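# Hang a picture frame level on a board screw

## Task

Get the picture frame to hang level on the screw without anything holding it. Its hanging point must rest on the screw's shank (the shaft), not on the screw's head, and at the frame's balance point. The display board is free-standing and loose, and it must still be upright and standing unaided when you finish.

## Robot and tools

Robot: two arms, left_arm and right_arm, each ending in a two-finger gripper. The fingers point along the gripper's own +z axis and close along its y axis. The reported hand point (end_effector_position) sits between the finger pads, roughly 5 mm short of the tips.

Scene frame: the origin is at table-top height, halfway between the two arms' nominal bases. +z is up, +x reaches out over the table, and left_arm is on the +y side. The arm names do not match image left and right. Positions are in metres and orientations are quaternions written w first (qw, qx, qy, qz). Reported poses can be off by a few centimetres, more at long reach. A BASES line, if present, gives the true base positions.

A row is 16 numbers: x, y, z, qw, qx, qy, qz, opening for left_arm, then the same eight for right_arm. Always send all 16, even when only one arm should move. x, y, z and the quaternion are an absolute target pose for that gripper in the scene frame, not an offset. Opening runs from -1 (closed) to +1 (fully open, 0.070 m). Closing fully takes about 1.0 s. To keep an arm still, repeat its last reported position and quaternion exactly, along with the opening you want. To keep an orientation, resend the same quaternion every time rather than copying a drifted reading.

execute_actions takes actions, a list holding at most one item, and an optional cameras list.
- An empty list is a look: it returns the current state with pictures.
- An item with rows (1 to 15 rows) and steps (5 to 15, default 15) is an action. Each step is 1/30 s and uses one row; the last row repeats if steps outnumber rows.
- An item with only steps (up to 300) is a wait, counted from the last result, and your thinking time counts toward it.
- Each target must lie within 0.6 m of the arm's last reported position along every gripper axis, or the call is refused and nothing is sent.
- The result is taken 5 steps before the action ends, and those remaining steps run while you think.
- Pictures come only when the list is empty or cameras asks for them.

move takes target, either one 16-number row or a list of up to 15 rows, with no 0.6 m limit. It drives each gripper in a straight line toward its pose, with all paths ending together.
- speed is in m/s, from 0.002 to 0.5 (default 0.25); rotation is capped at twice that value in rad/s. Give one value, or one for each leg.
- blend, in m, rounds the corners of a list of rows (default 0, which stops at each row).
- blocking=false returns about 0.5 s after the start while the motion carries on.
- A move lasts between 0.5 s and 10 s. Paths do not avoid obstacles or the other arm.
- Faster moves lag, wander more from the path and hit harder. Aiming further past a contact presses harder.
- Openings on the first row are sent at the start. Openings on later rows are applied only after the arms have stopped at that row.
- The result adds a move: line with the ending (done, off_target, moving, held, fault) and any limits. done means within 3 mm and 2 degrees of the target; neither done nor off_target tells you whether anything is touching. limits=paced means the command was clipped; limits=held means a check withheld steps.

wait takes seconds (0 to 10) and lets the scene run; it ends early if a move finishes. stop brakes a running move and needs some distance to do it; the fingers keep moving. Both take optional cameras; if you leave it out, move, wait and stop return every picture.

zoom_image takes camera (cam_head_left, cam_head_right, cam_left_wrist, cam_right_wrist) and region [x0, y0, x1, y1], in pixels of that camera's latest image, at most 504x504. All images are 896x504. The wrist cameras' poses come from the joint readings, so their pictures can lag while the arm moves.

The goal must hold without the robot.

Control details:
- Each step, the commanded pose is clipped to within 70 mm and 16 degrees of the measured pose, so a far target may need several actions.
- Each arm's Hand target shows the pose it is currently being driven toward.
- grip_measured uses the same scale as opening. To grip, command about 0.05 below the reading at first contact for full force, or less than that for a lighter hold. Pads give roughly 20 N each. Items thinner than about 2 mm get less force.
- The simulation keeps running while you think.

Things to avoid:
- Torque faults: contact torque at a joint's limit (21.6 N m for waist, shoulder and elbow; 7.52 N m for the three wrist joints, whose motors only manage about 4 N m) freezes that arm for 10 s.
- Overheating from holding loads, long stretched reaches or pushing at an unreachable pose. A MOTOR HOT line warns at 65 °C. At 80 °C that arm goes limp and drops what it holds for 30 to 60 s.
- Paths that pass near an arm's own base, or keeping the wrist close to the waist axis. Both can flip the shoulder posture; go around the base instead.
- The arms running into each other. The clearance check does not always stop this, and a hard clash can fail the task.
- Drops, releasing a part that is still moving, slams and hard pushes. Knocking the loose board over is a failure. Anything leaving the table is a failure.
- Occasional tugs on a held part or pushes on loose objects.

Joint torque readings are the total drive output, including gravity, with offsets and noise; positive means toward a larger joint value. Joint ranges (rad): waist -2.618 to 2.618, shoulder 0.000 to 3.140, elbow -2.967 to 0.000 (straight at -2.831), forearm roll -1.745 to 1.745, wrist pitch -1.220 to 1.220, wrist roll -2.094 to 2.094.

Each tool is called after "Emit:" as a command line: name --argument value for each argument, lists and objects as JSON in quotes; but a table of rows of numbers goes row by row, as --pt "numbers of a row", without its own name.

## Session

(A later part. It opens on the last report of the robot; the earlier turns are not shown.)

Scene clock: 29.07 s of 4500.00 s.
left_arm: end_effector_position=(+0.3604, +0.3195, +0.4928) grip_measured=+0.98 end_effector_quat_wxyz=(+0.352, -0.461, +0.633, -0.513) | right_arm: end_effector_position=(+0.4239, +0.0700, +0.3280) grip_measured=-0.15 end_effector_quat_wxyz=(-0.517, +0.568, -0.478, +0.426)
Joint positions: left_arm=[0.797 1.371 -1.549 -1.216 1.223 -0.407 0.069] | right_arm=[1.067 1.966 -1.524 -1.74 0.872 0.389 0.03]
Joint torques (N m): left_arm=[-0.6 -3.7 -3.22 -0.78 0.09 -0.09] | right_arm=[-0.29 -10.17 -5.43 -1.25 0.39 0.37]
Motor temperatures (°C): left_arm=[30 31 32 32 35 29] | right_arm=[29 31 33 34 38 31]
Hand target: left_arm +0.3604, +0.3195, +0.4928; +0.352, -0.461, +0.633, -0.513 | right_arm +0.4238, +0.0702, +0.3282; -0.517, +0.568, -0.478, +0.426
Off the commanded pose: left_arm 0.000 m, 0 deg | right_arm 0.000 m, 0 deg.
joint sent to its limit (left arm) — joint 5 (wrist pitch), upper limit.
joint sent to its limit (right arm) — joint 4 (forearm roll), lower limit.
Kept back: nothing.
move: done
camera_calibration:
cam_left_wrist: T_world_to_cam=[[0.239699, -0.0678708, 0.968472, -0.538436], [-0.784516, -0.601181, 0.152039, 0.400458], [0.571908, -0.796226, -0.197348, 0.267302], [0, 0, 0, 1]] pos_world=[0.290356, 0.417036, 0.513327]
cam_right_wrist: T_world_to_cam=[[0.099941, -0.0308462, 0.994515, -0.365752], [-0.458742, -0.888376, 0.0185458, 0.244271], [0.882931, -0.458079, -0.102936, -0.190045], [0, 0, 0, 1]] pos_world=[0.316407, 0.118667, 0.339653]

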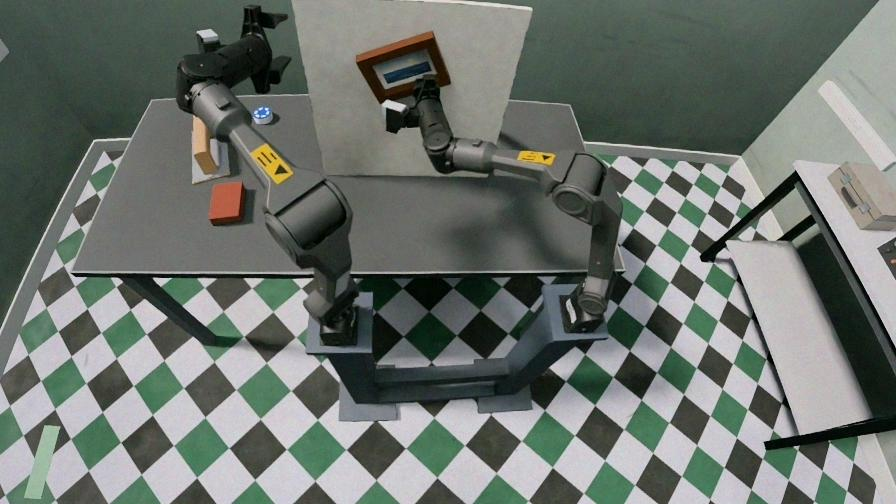

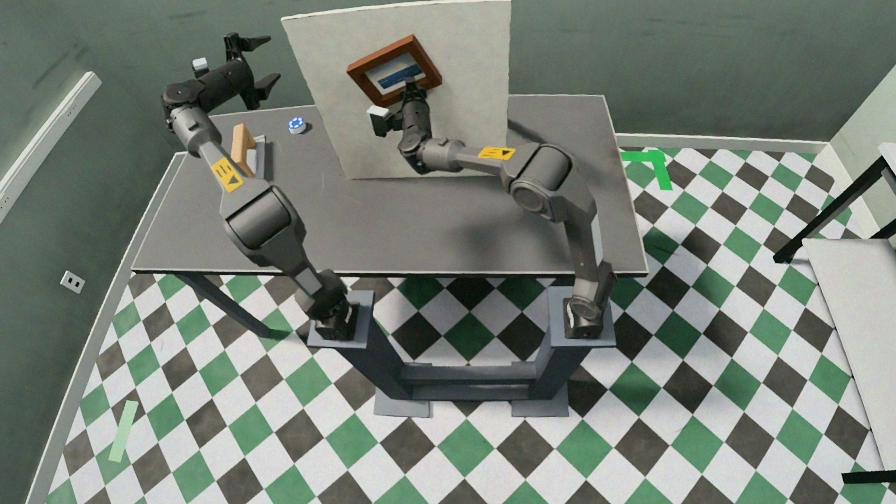

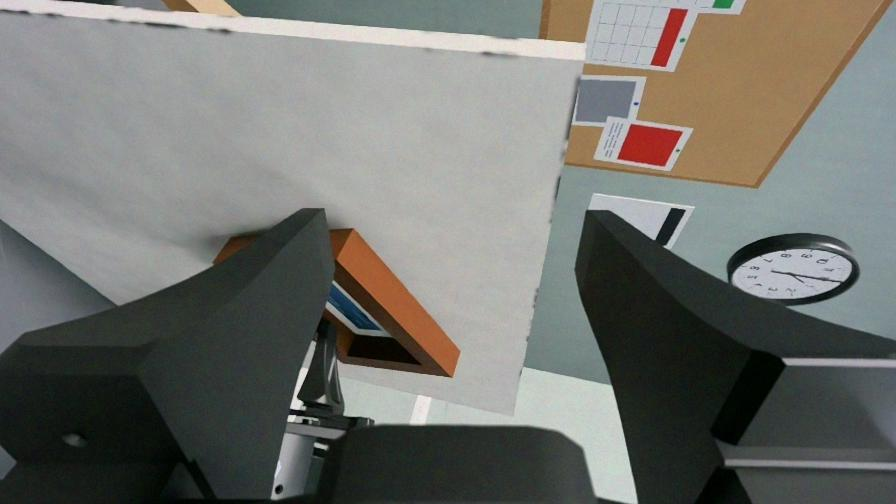

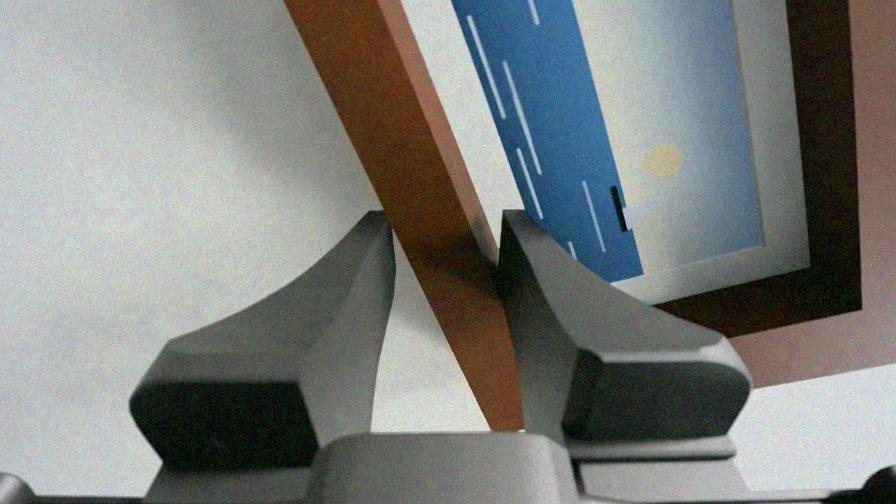

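Emit:
move --pt "0.3604 0.3195 0.4928 0.352 -0.461 0.633 -0.513 1 0.4238 0.0702 0.338 -0.517 0.568 -0.478 0.426 -0.15" --pt "0.3604 0.3195 0.4928 0.352 -0.461 0.633 -0.513 1 0.4238 0.0702 0.339 -0.517 0.568 -0.478 0.426 -0.6" --speed 0.1 --cameras '["cam_head_left", "cam_head_right", "cam_left_wrist", "cam_right_wrist"]'

Emit:
zoom_image --camera "cam_head_left" --region '[340, 0, 500, 120]'

Emit:
zoom_image --camera "cam_head_right" --region '[330, 0, 490, 120]'

Emit:
zoom_image --camera "cam_left_wrist" --region '[300, 210, 540, 420]'

Scene clock: 43.73 s of 4500.00 s.
left_arm: end_effector_position=(+0.3604, +0.3195, +0.4928) grip_measured=+0.98 end_effector_quat_wxyz=(+0.352, -0.461, +0.633, -0.513) | right_arm: end_effector_position=(+0.4238, +0.0701, +0.3391) grip_measured=-0.43 end_effector_quat_wxyz=(-0.517, +0.568, -0.478, +0.426)
Joint positions: left_arm=[0.797 1.371 -1.549 -1.216 1.223 -0.407 0.069] | right_arm=[1.067 1.956 -1.553 -1.708 0.866 0.339 0.02]
Joint torques (N m): left_arm=[-0.29 -3.8 -3.22 -0.79 0.08 -0.08] | right_arm=[-1.02 -9.05 -4.97 -1.15 0.36 0.3]
Motor temperatures (°C): left_arm=[30 31 32 32 35 29] | right_arm=[29 31 33 34 38 31]
Hand target: left_arm +0.3604, +0.3195, +0.4928; +0.352, -0.461, +0.633, -0.513 | right_arm +0.4238, +0.0702, +0.3390; -0.517, +0.568, -0.478, +0.426
Off the commanded pose: left_arm 0.000 m, 0 deg | right_arm 0.000 m, 0 deg.
joint sent to its limit (left arm) — joint 5 (wrist pitch), upper limit.
Kept back: nothing.
move: done
camera_calibration:
cam_left_wrist: T_world_to_cam=[[0.239699, -0.0678708, 0.968472, -0.538436], [-0.784516, -0.601181, 0.152039, 0.400458], [0.571908, -0.796226, -0.197348, 0.267302], [0, 0, 0, 1]] pos_world=[0.290356, 0.417036, 0.513327]
cam_right_wrist: T_world_to_cam=[[0.0997439, -0.031617, 0.994511, -0.376629], [-0.458487, -0.888524, 0.0177362, 0.244281], [0.883086, -0.457739, -0.103121, -0.188886], [0, 0, 0, 1]] pos_world=[0.316369, 0.118681, 0.350751]

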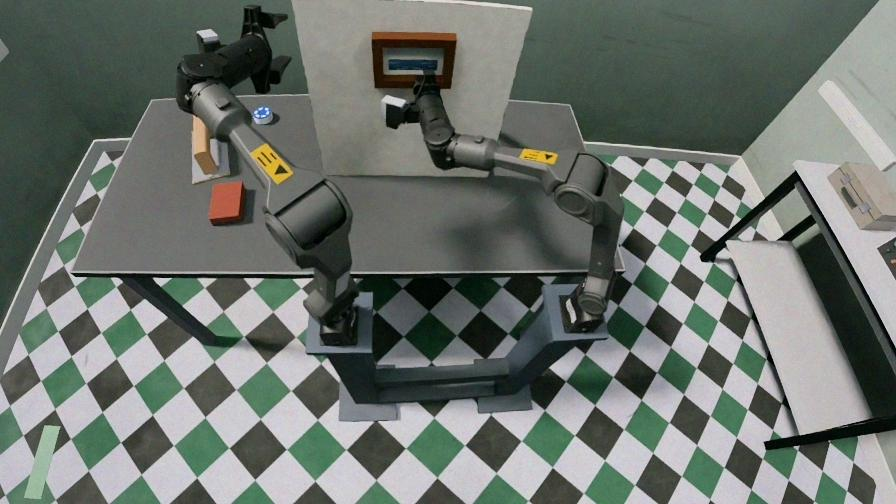

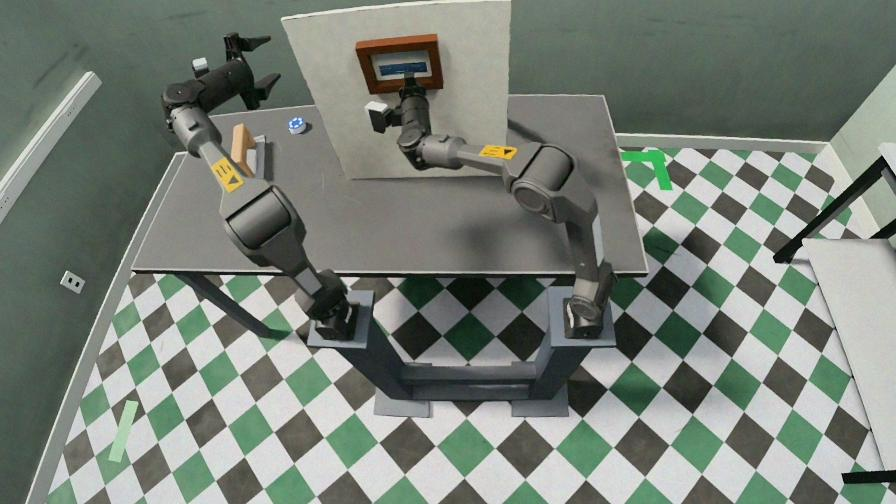

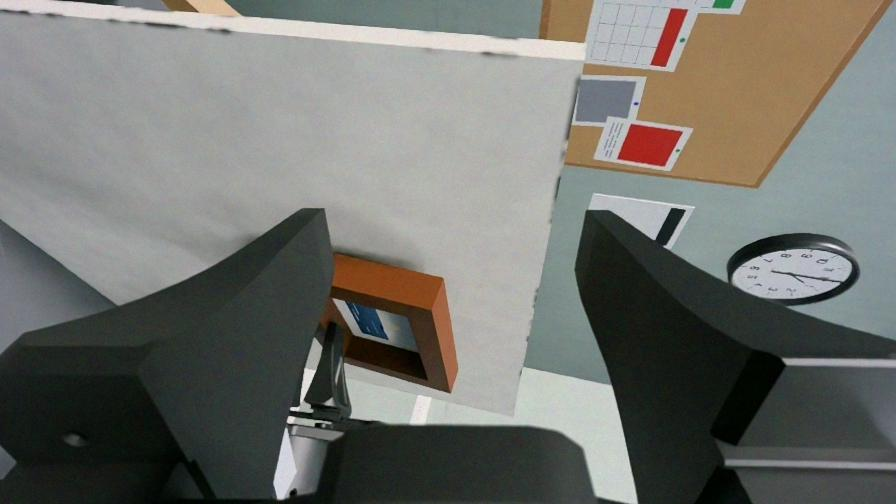

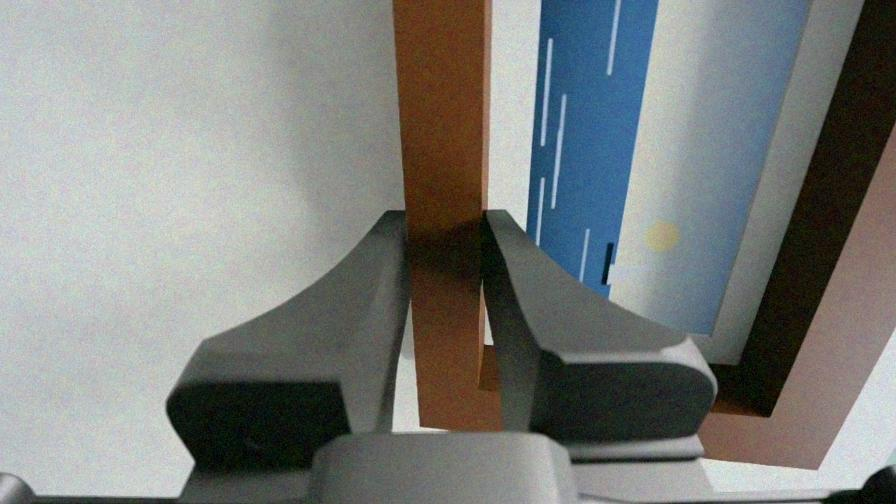

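Scaled by 3.150 from the camera's 896x504 image, which has a finer 1280x720 frame.

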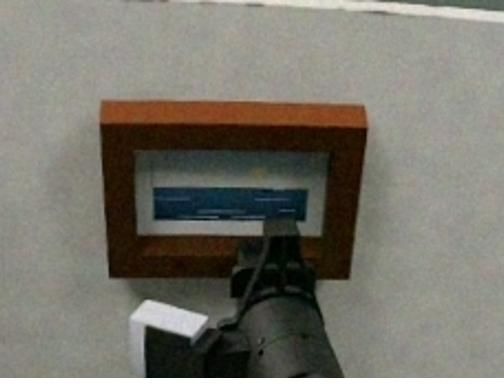

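Scaled by 3.150 from the camera's 896x504 image, which has a finer 1280x720 frame.

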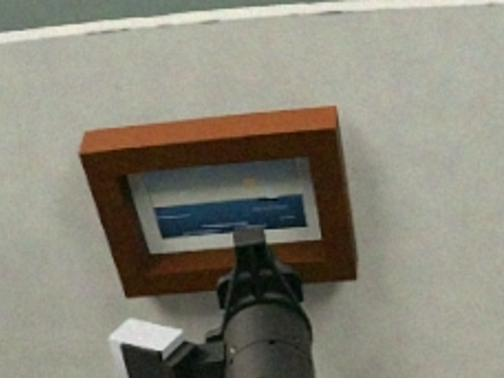

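Scaled by 2.100 from the camera's 896x504 image, which has a finer 1280x720 frame.

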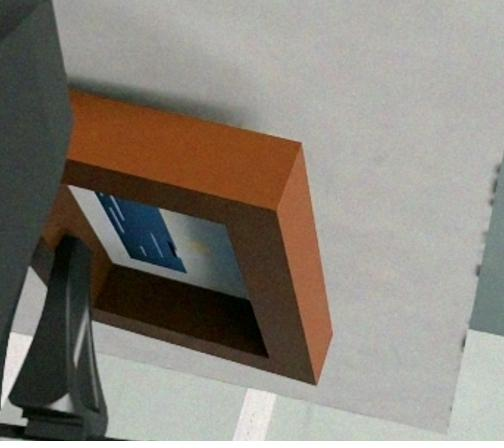

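Emit:
move --pt "0.3604 0.3195 0.4928 0.352 -0.461 0.633 -0.513 1 0.4260 0.0608 0.339 -0.517 0.568 -0.478 0.426 -0.6" --pt "0.3604 0.3195 0.4928 0.352 -0.461 0.633 -0.513 1 0.4260 0.0608 0.3240 -0.517 0.568 -0.478 0.426 -0.6" --pt "0.3604 0.3195 0.4928 0.352 -0.461 0.633 -0.513 1 0.4243 0.0608 0.3240 -0.517 0.568 -0.478 0.426 -0.6" --speed '[0.1, 0.06, 0.05]' --cameras '["cam_head_left", "cam_head_right", "cam_left_wrist"]'

Emit:
zoom_image --camera "cam_head_left" --region '[340, 0, 500, 120]'

Emit:
zoom_image --camera "cam_left_wrist" --region '[300, 210, 540, 420]'

Scene clock: 45.07 s of 4500.00 s.
left_arm: end_effector_position=(+0.3604, +0.3195, +0.4928) grip_measured=+0.98 end_effector_quat_wxyz=(+0.352, -0.461, +0.633, -0.513) | right_arm: end_effector_position=(+0.4252, +0.0600, +0.3236) grip_measured=-0.42 end_effector_quat_wxyz=(-0.510, +0.570, -0.483, +0.426)
Joint positions: left_arm=[0.797 1.371 -1.549 -1.216 1.223 -0.407 0.069] | right_arm=[1.053 1.946 -1.486 -1.74 0.866 0.399 0.02]
Joint torques (N m): left_arm=[-0.45 -3.71 -3.31 -0.82 0.07 -0.11] | right_arm=[-1.66 -9.16 -4.64 -0.75 0.46 0.4]
Motor temperatures (°C): left_arm=[30 31 32 32 35 29] | right_arm=[29 31 33 34 38 31]
Hand target: left_arm +0.3604, +0.3195, +0.4928; +0.352, -0.461, +0.633, -0.513 | right_arm +0.4243, +0.0609, +0.3242; -0.511, +0.570, -0.483, +0.425
Off the commanded pose: left_arm 0.000 m, 0 deg | right_arm 0.001 m, 1 deg.
joint read past its limit (right arm) — joint 4 (forearm roll), lower limit.
joint sent to its limit (left arm) — joint 5 (wrist pitch), upper limit.
joint sent to its limit (right arm) — joint 4 (forearm roll), lower limit.
Kept back: nothing.
move: done
camera_calibration:
cam_left_wrist: T_world_to_cam=[[0.239699, -0.0678708, 0.968472, -0.538436], [-0.784516, -0.601181, 0.152039, 0.400458], [0.571908, -0.796226, -0.197348, 0.267302], [0, 0, 0, 1]] pos_world=[0.290356, 0.417036, 0.513327]
Images, in order (width x height): cam_head_left 896x504, cam_head_right 896x504, cam_left_wrist 896x504.

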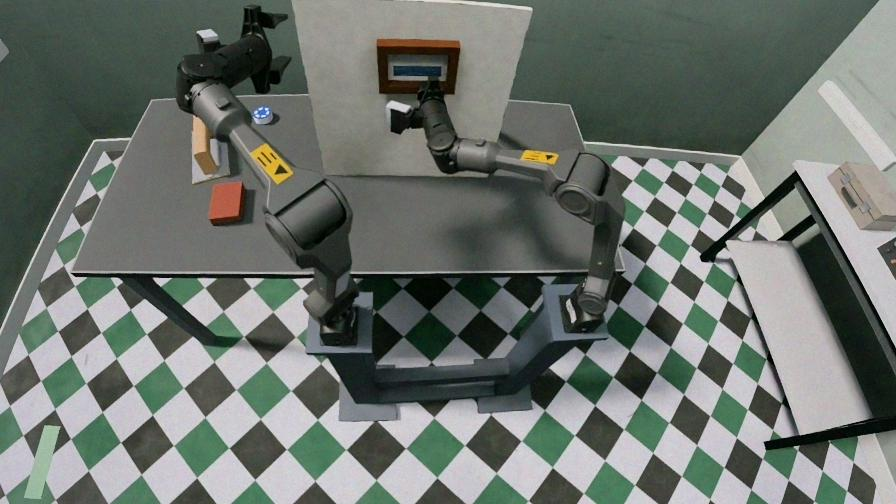

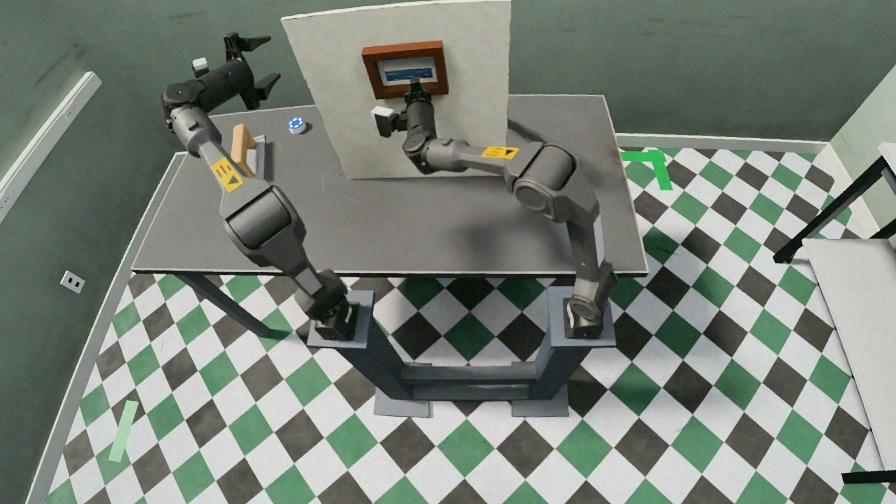

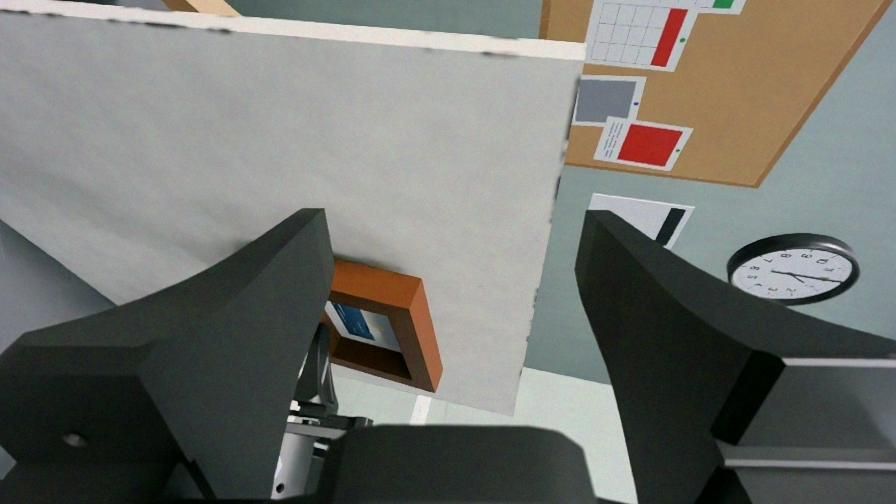

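Scaled by 3.150 from the camera's 896x504 image, which has a finer 1280x720 frame.

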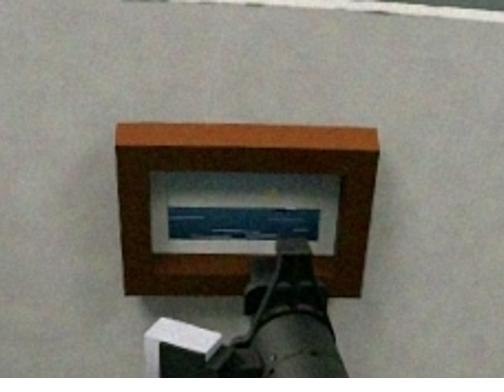

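Scaled by 2.100 from the camera's 896x504 image, which has a finer 1280x720 frame.

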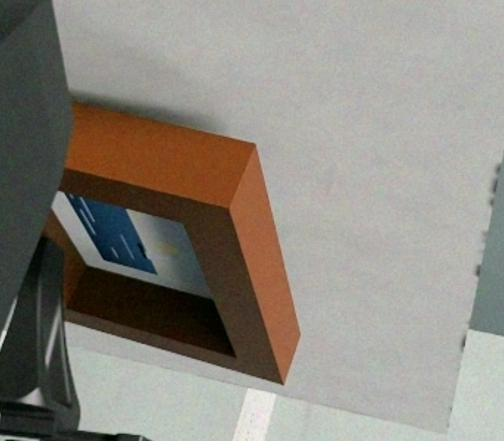

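Emit:
move --pt "0.3604 0.3195 0.4928 0.352 -0.461 0.633 -0.513 1 0.4250 0.0602 0.3240 -0.511 0.570 -0.483 0.425 -0.2" --speed 0.1 --cameras '["cam_head_left", "cam_head_right", "cam_right_wrist"]'

Emit:
zoom_image --camera "cam_head_left" --region '[340, 0, 500, 120]'

Emit:
zoom_image --camera "cam_head_right" --region '[330, 0, 490, 120]'

Scene clock: 46.33 s of 4500.00 s.
left_arm: end_effector_position=(+0.3604, +0.3195, +0.4928) grip_measured=+0.98 end_effector_quat_wxyz=(+0.352, -0.461, +0.633, -0.513) | right_arm: end_effector_position=(+0.4248, +0.0605, +0.3241) grip_measured=-0.20 end_effector_quat_wxyz=(-0.511, +0.570, -0.483, +0.425)
Joint positions: left_arm=[0.797 1.371 -1.549 -1.216 1.223 -0.407 0.069] | right_arm=[1.054 1.945 -1.487 -1.74 0.864 0.399 0.028]
Joint torques (N m): left_arm=[-0.55 -3.74 -3.25 -0.83 0.08 -0.09] | right_arm=[-0.29 -10.15 -4.02 -1.15 0.2 -0.04]
Motor temperatures (°C): left_arm=[30 31 32 32 35 29] | right_arm=[29 31 33 34 38 31]
Hand target: left_arm +0.3604, +0.3195, +0.4928; +0.352, -0.461, +0.633, -0.513 | right_arm +0.4250, +0.0602, +0.3240; -0.511, +0.570, -0.483, +0.425
Off the commanded pose: left_arm 0.000 m, 0 deg | right_arm 0.000 m, 0 deg.
joint sent to its limit (left arm) — joint 5 (wrist pitch), upper limit.
joint sent to its limit (right arm) — joint 4 (forearm roll), lower limit.
Kept back: nothing.
move: done
camera_calibration:
cam_right_wrist: T_world_to_cam=[[0.113046, -0.0290044, 0.993166, -0.367544], [-0.464507, -0.885157, 0.0270221, 0.235867], [0.878325, -0.464387, -0.113537, -0.189855], [0, 0, 0, 1]] pos_world=[0.317866, 0.109953, 0.337104]
Images, in order (width x height): cam_head_left 896x504, cam_head_right 896x504, cam_right_wrist 896x504.

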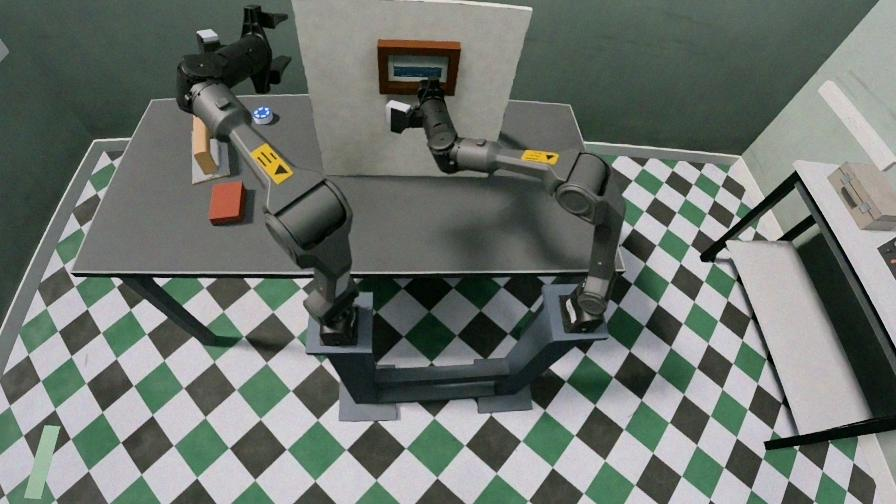

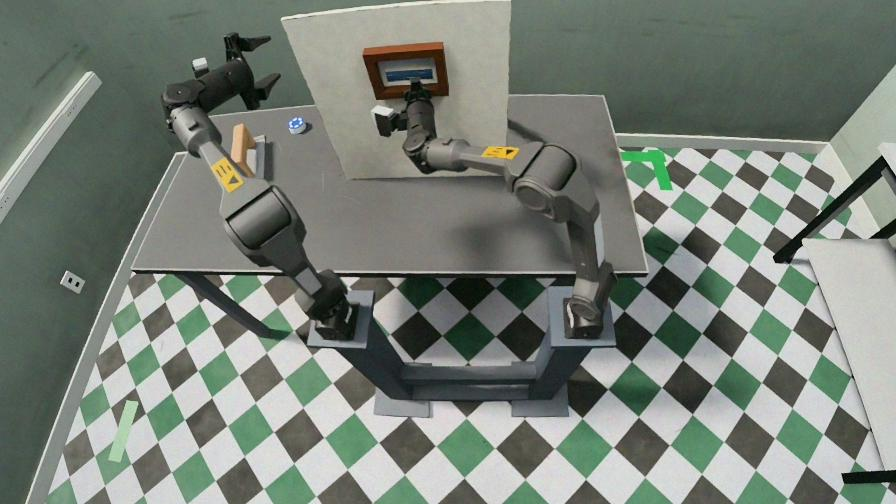

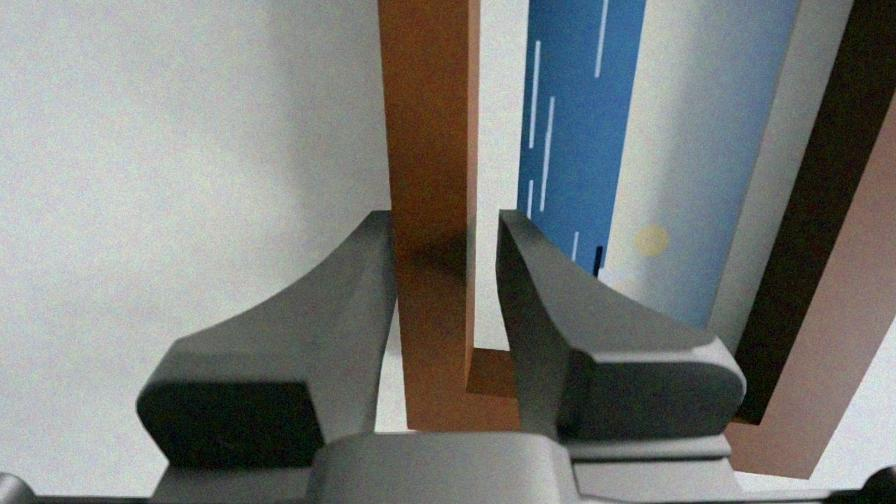

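Scaled by 3.150 from the camera's 896x504 image, which has a finer 1280x720 frame.

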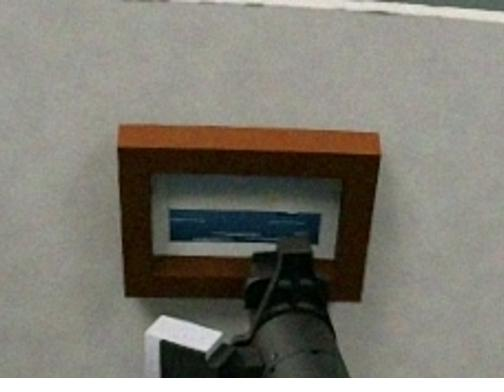

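Scaled by 3.150 from the camera's 896x504 image, which has a finer 1280x720 frame.

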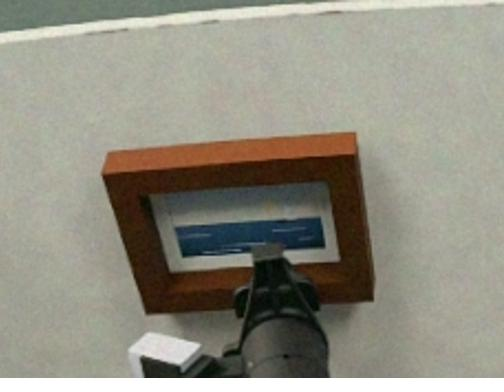

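Emit:
move --target '[0.3604, 0.3195, 0.4928, 0.352, -0.461, 0.633, -0.513, 1, 0.4248, 0.0604, 0.3240, -0.511, 0.570, -0.483, 0.425, 0.2]' --speed 0.1 --cameras '["cam_head_left", "cam_right_wrist"]'

Emit:
zoom_image --camera "cam_head_left" --region '[340, 0, 500, 120]'

Scene clock: 47.37 s of 4500.00 s.
left_arm: end_effector_position=(+0.3604, +0.3195, +0.4928) grip_measured=+0.98 end_effector_quat_wxyz=(+0.352, -0.461, +0.633, -0.513) | right_arm: end_effector_position=(+0.4248, +0.0605, +0.3241) grip_measured=+0.20 end_effector_quat_wxyz=(-0.511, +0.570, -0.483, +0.425)
Joint positions: left_arm=[0.797 1.371 -1.549 -1.216 1.223 -0.407 0.069] | right_arm=[1.054 1.945 -1.487 -1.74 0.864 0.399 0.042]
Joint torques (N m): left_arm=[-0.51 -3.65 -3.23 -0.82 0.06 -0.1] | right_arm=[0.73 -7.94 -4.3 -0.7 0.4 -0.02]
Motor temperatures (°C): left_arm=[30 31 32 32 35 29] | right_arm=[29 32 33 34 38 31]
Hand target: left_arm +0.3604, +0.3195, +0.4928; +0.352, -0.461, +0.633, -0.513 | right_arm +0.4248, +0.0604, +0.3240; -0.511, +0.570, -0.483, +0.425
Off the commanded pose: left_arm 0.000 m, 0 deg | right_arm 0.000 m, 0 deg.
joint read past its limit (right arm) — joint 4 (forearm roll), lower limit.
joint sent to its limit (left arm) — joint 5 (wrist pitch), upper limit.
Kept back: nothing.
move: done
camera_calibration:
cam_right_wrist: T_world_to_cam=[[0.113046, -0.0290044, 0.993166, -0.367544], [-0.464507, -0.885157, 0.0270221, 0.235867], [0.878325, -0.464387, -0.113537, -0.189855], [0, 0, 0, 1]] pos_world=[0.317866, 0.109953, 0.337104]
Images, in order (width x height): cam_head_left 896x504, cam_right_wrist 896x504.

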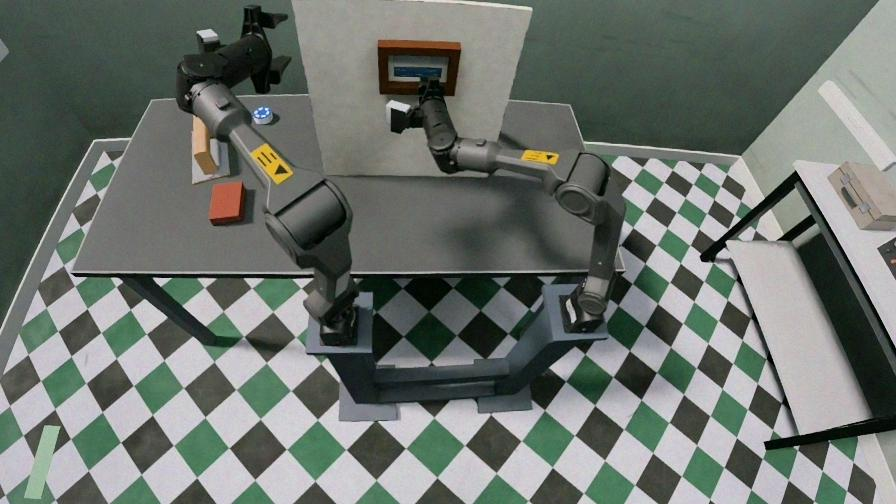

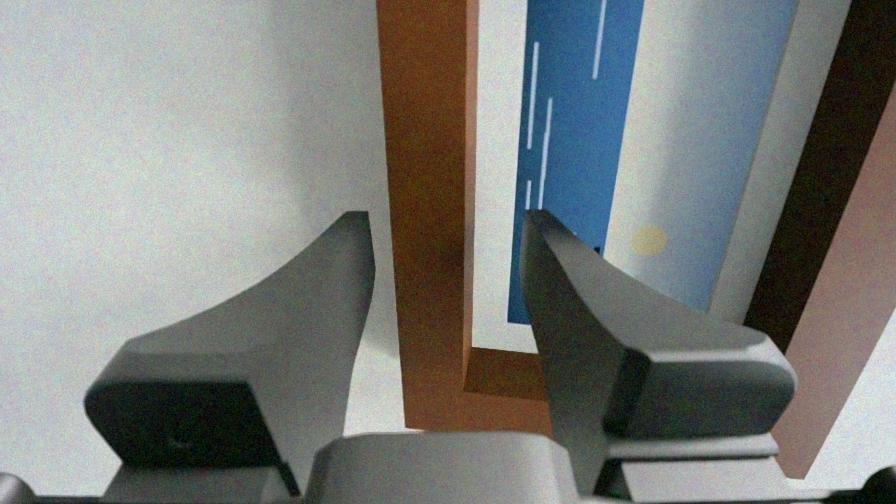

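Scaled by 3.150 from the camera's 896x504 image, which has a finer 1280x720 frame.

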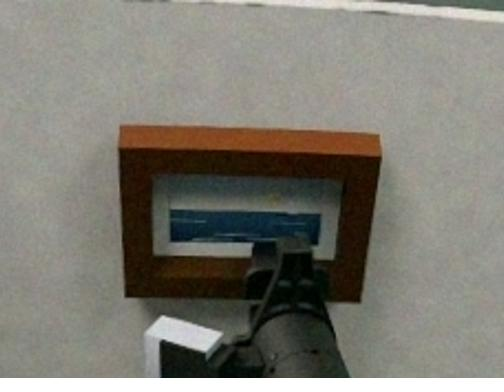

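Emit:
move --target '[0.3604, 0.3195, 0.4928, 0.352, -0.461, 0.633, -0.513, 1, 0.3680, 0.0490, 0.3290, -0.511, 0.570, -0.483, 0.425, 0.2]' --speed 0.15 --cameras '["cam_head_left", "cam_head_right", "cam_right_wrist"]'

Emit:
zoom_image --camera "cam_head_left" --region '[340, 0, 500, 120]'

Emit:
zoom_image --camera "cam_head_right" --region '[330, 0, 490, 120]'

Scene clock: 48.40 s of 4500.00 s.
left_arm: end_effector_position=(+0.3604, +0.3195, +0.4928) grip_measured=+0.98 end_effector_quat_wxyz=(+0.352, -0.461, +0.633, -0.513) | right_arm: end_effector_position=(+0.3675, +0.0487, +0.3292) grip_measured=+0.20 end_effector_quat_wxyz=(-0.511, +0.570, -0.483, +0.425)
Joint positions: left_arm=[0.797 1.371 -1.549 -1.216 1.223 -0.407 0.069] | right_arm=[1.18 1.815 -1.312 -1.711 0.987 0.432 0.042]
Joint torques (N m): left_arm=[-0.51 -3.8 -3.14 -0.82 0.06 -0.09] | right_arm=[-0.46 -6.53 -4.54 -0.99 0.17 0.28]
Motor temperatures (°C): left_arm=[30 31 32 32 35 29] | right_arm=[29 32 33 34 38 31]
Hand target: left_arm +0.3604, +0.3195, +0.4928; +0.352, -0.461, +0.633, -0.513 | right_arm +0.3680, +0.0490, +0.3290; -0.511, +0.570, -0.483, +0.425
Off the commanded pose: left_arm 0.000 m, 0 deg | right_arm 0.001 m, 0 deg.
joint sent to its limit (left arm) — joint 5 (wrist pitch), upper limit.
Kept back: nothing.
move: done
camera_calibration:
cam_right_wrist: T_world_to_cam=[[0.112752, -0.0280758, 0.993226, -0.36641], [-0.465151, -0.884795, 0.0277936, 0.198587], [0.878021, -0.465134, -0.112822, -0.144505], [0, 0, 0, 1]] pos_world=[0.260565, 0.0982079, 0.342105]
Images, in order (width x height): cam_head_left 896x504, cam_head_right 896x504, cam_right_wrist 896x504.

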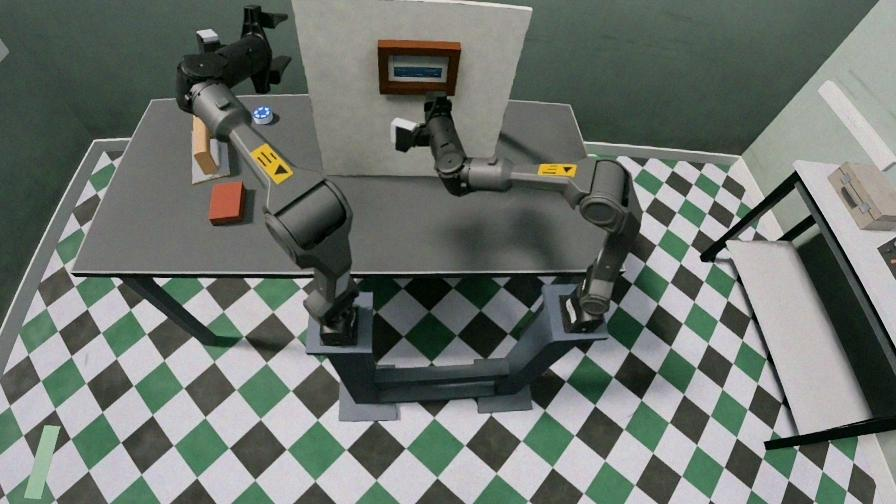

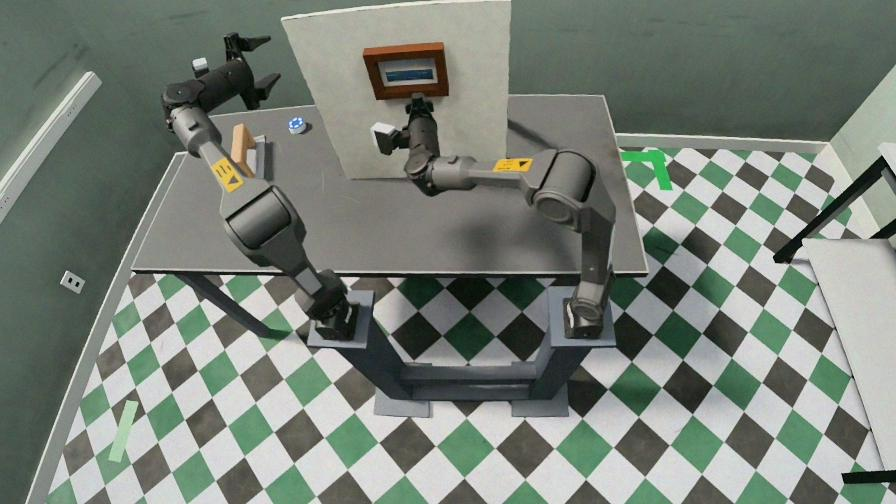

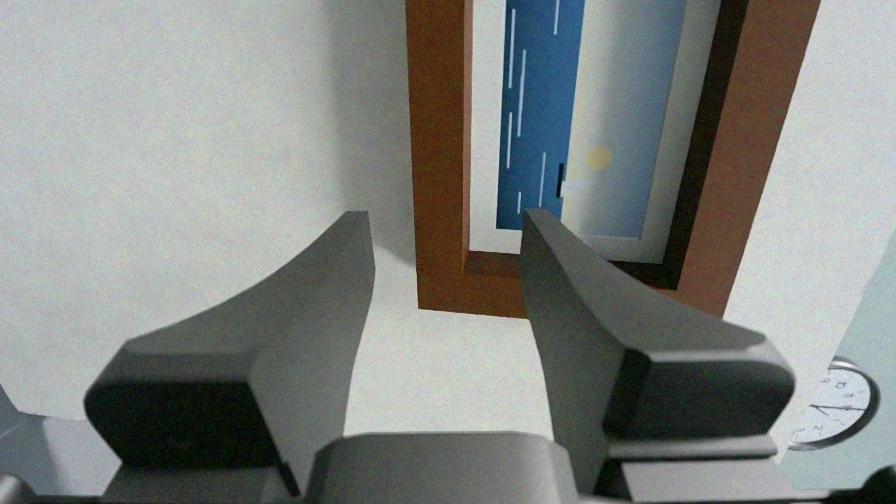

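Scaled by 3.150 from the camera's 896x504 image, which has a finer 1280x720 frame.

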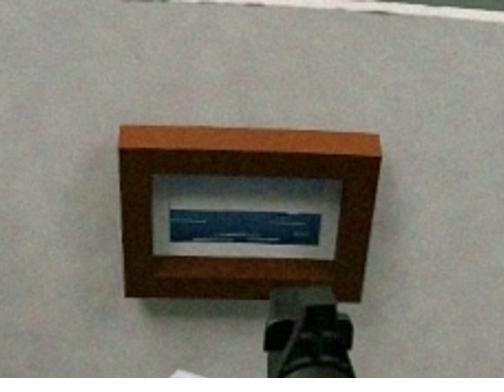

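Scaled by 3.150 from the camera's 896x504 image, which has a finer 1280x720 frame.

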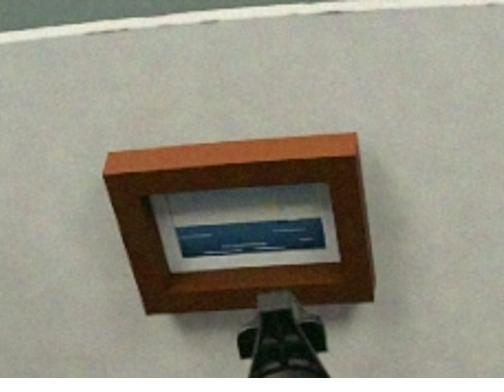

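Emit:
finished_scene --scene 2

The scene is finished: the task was done.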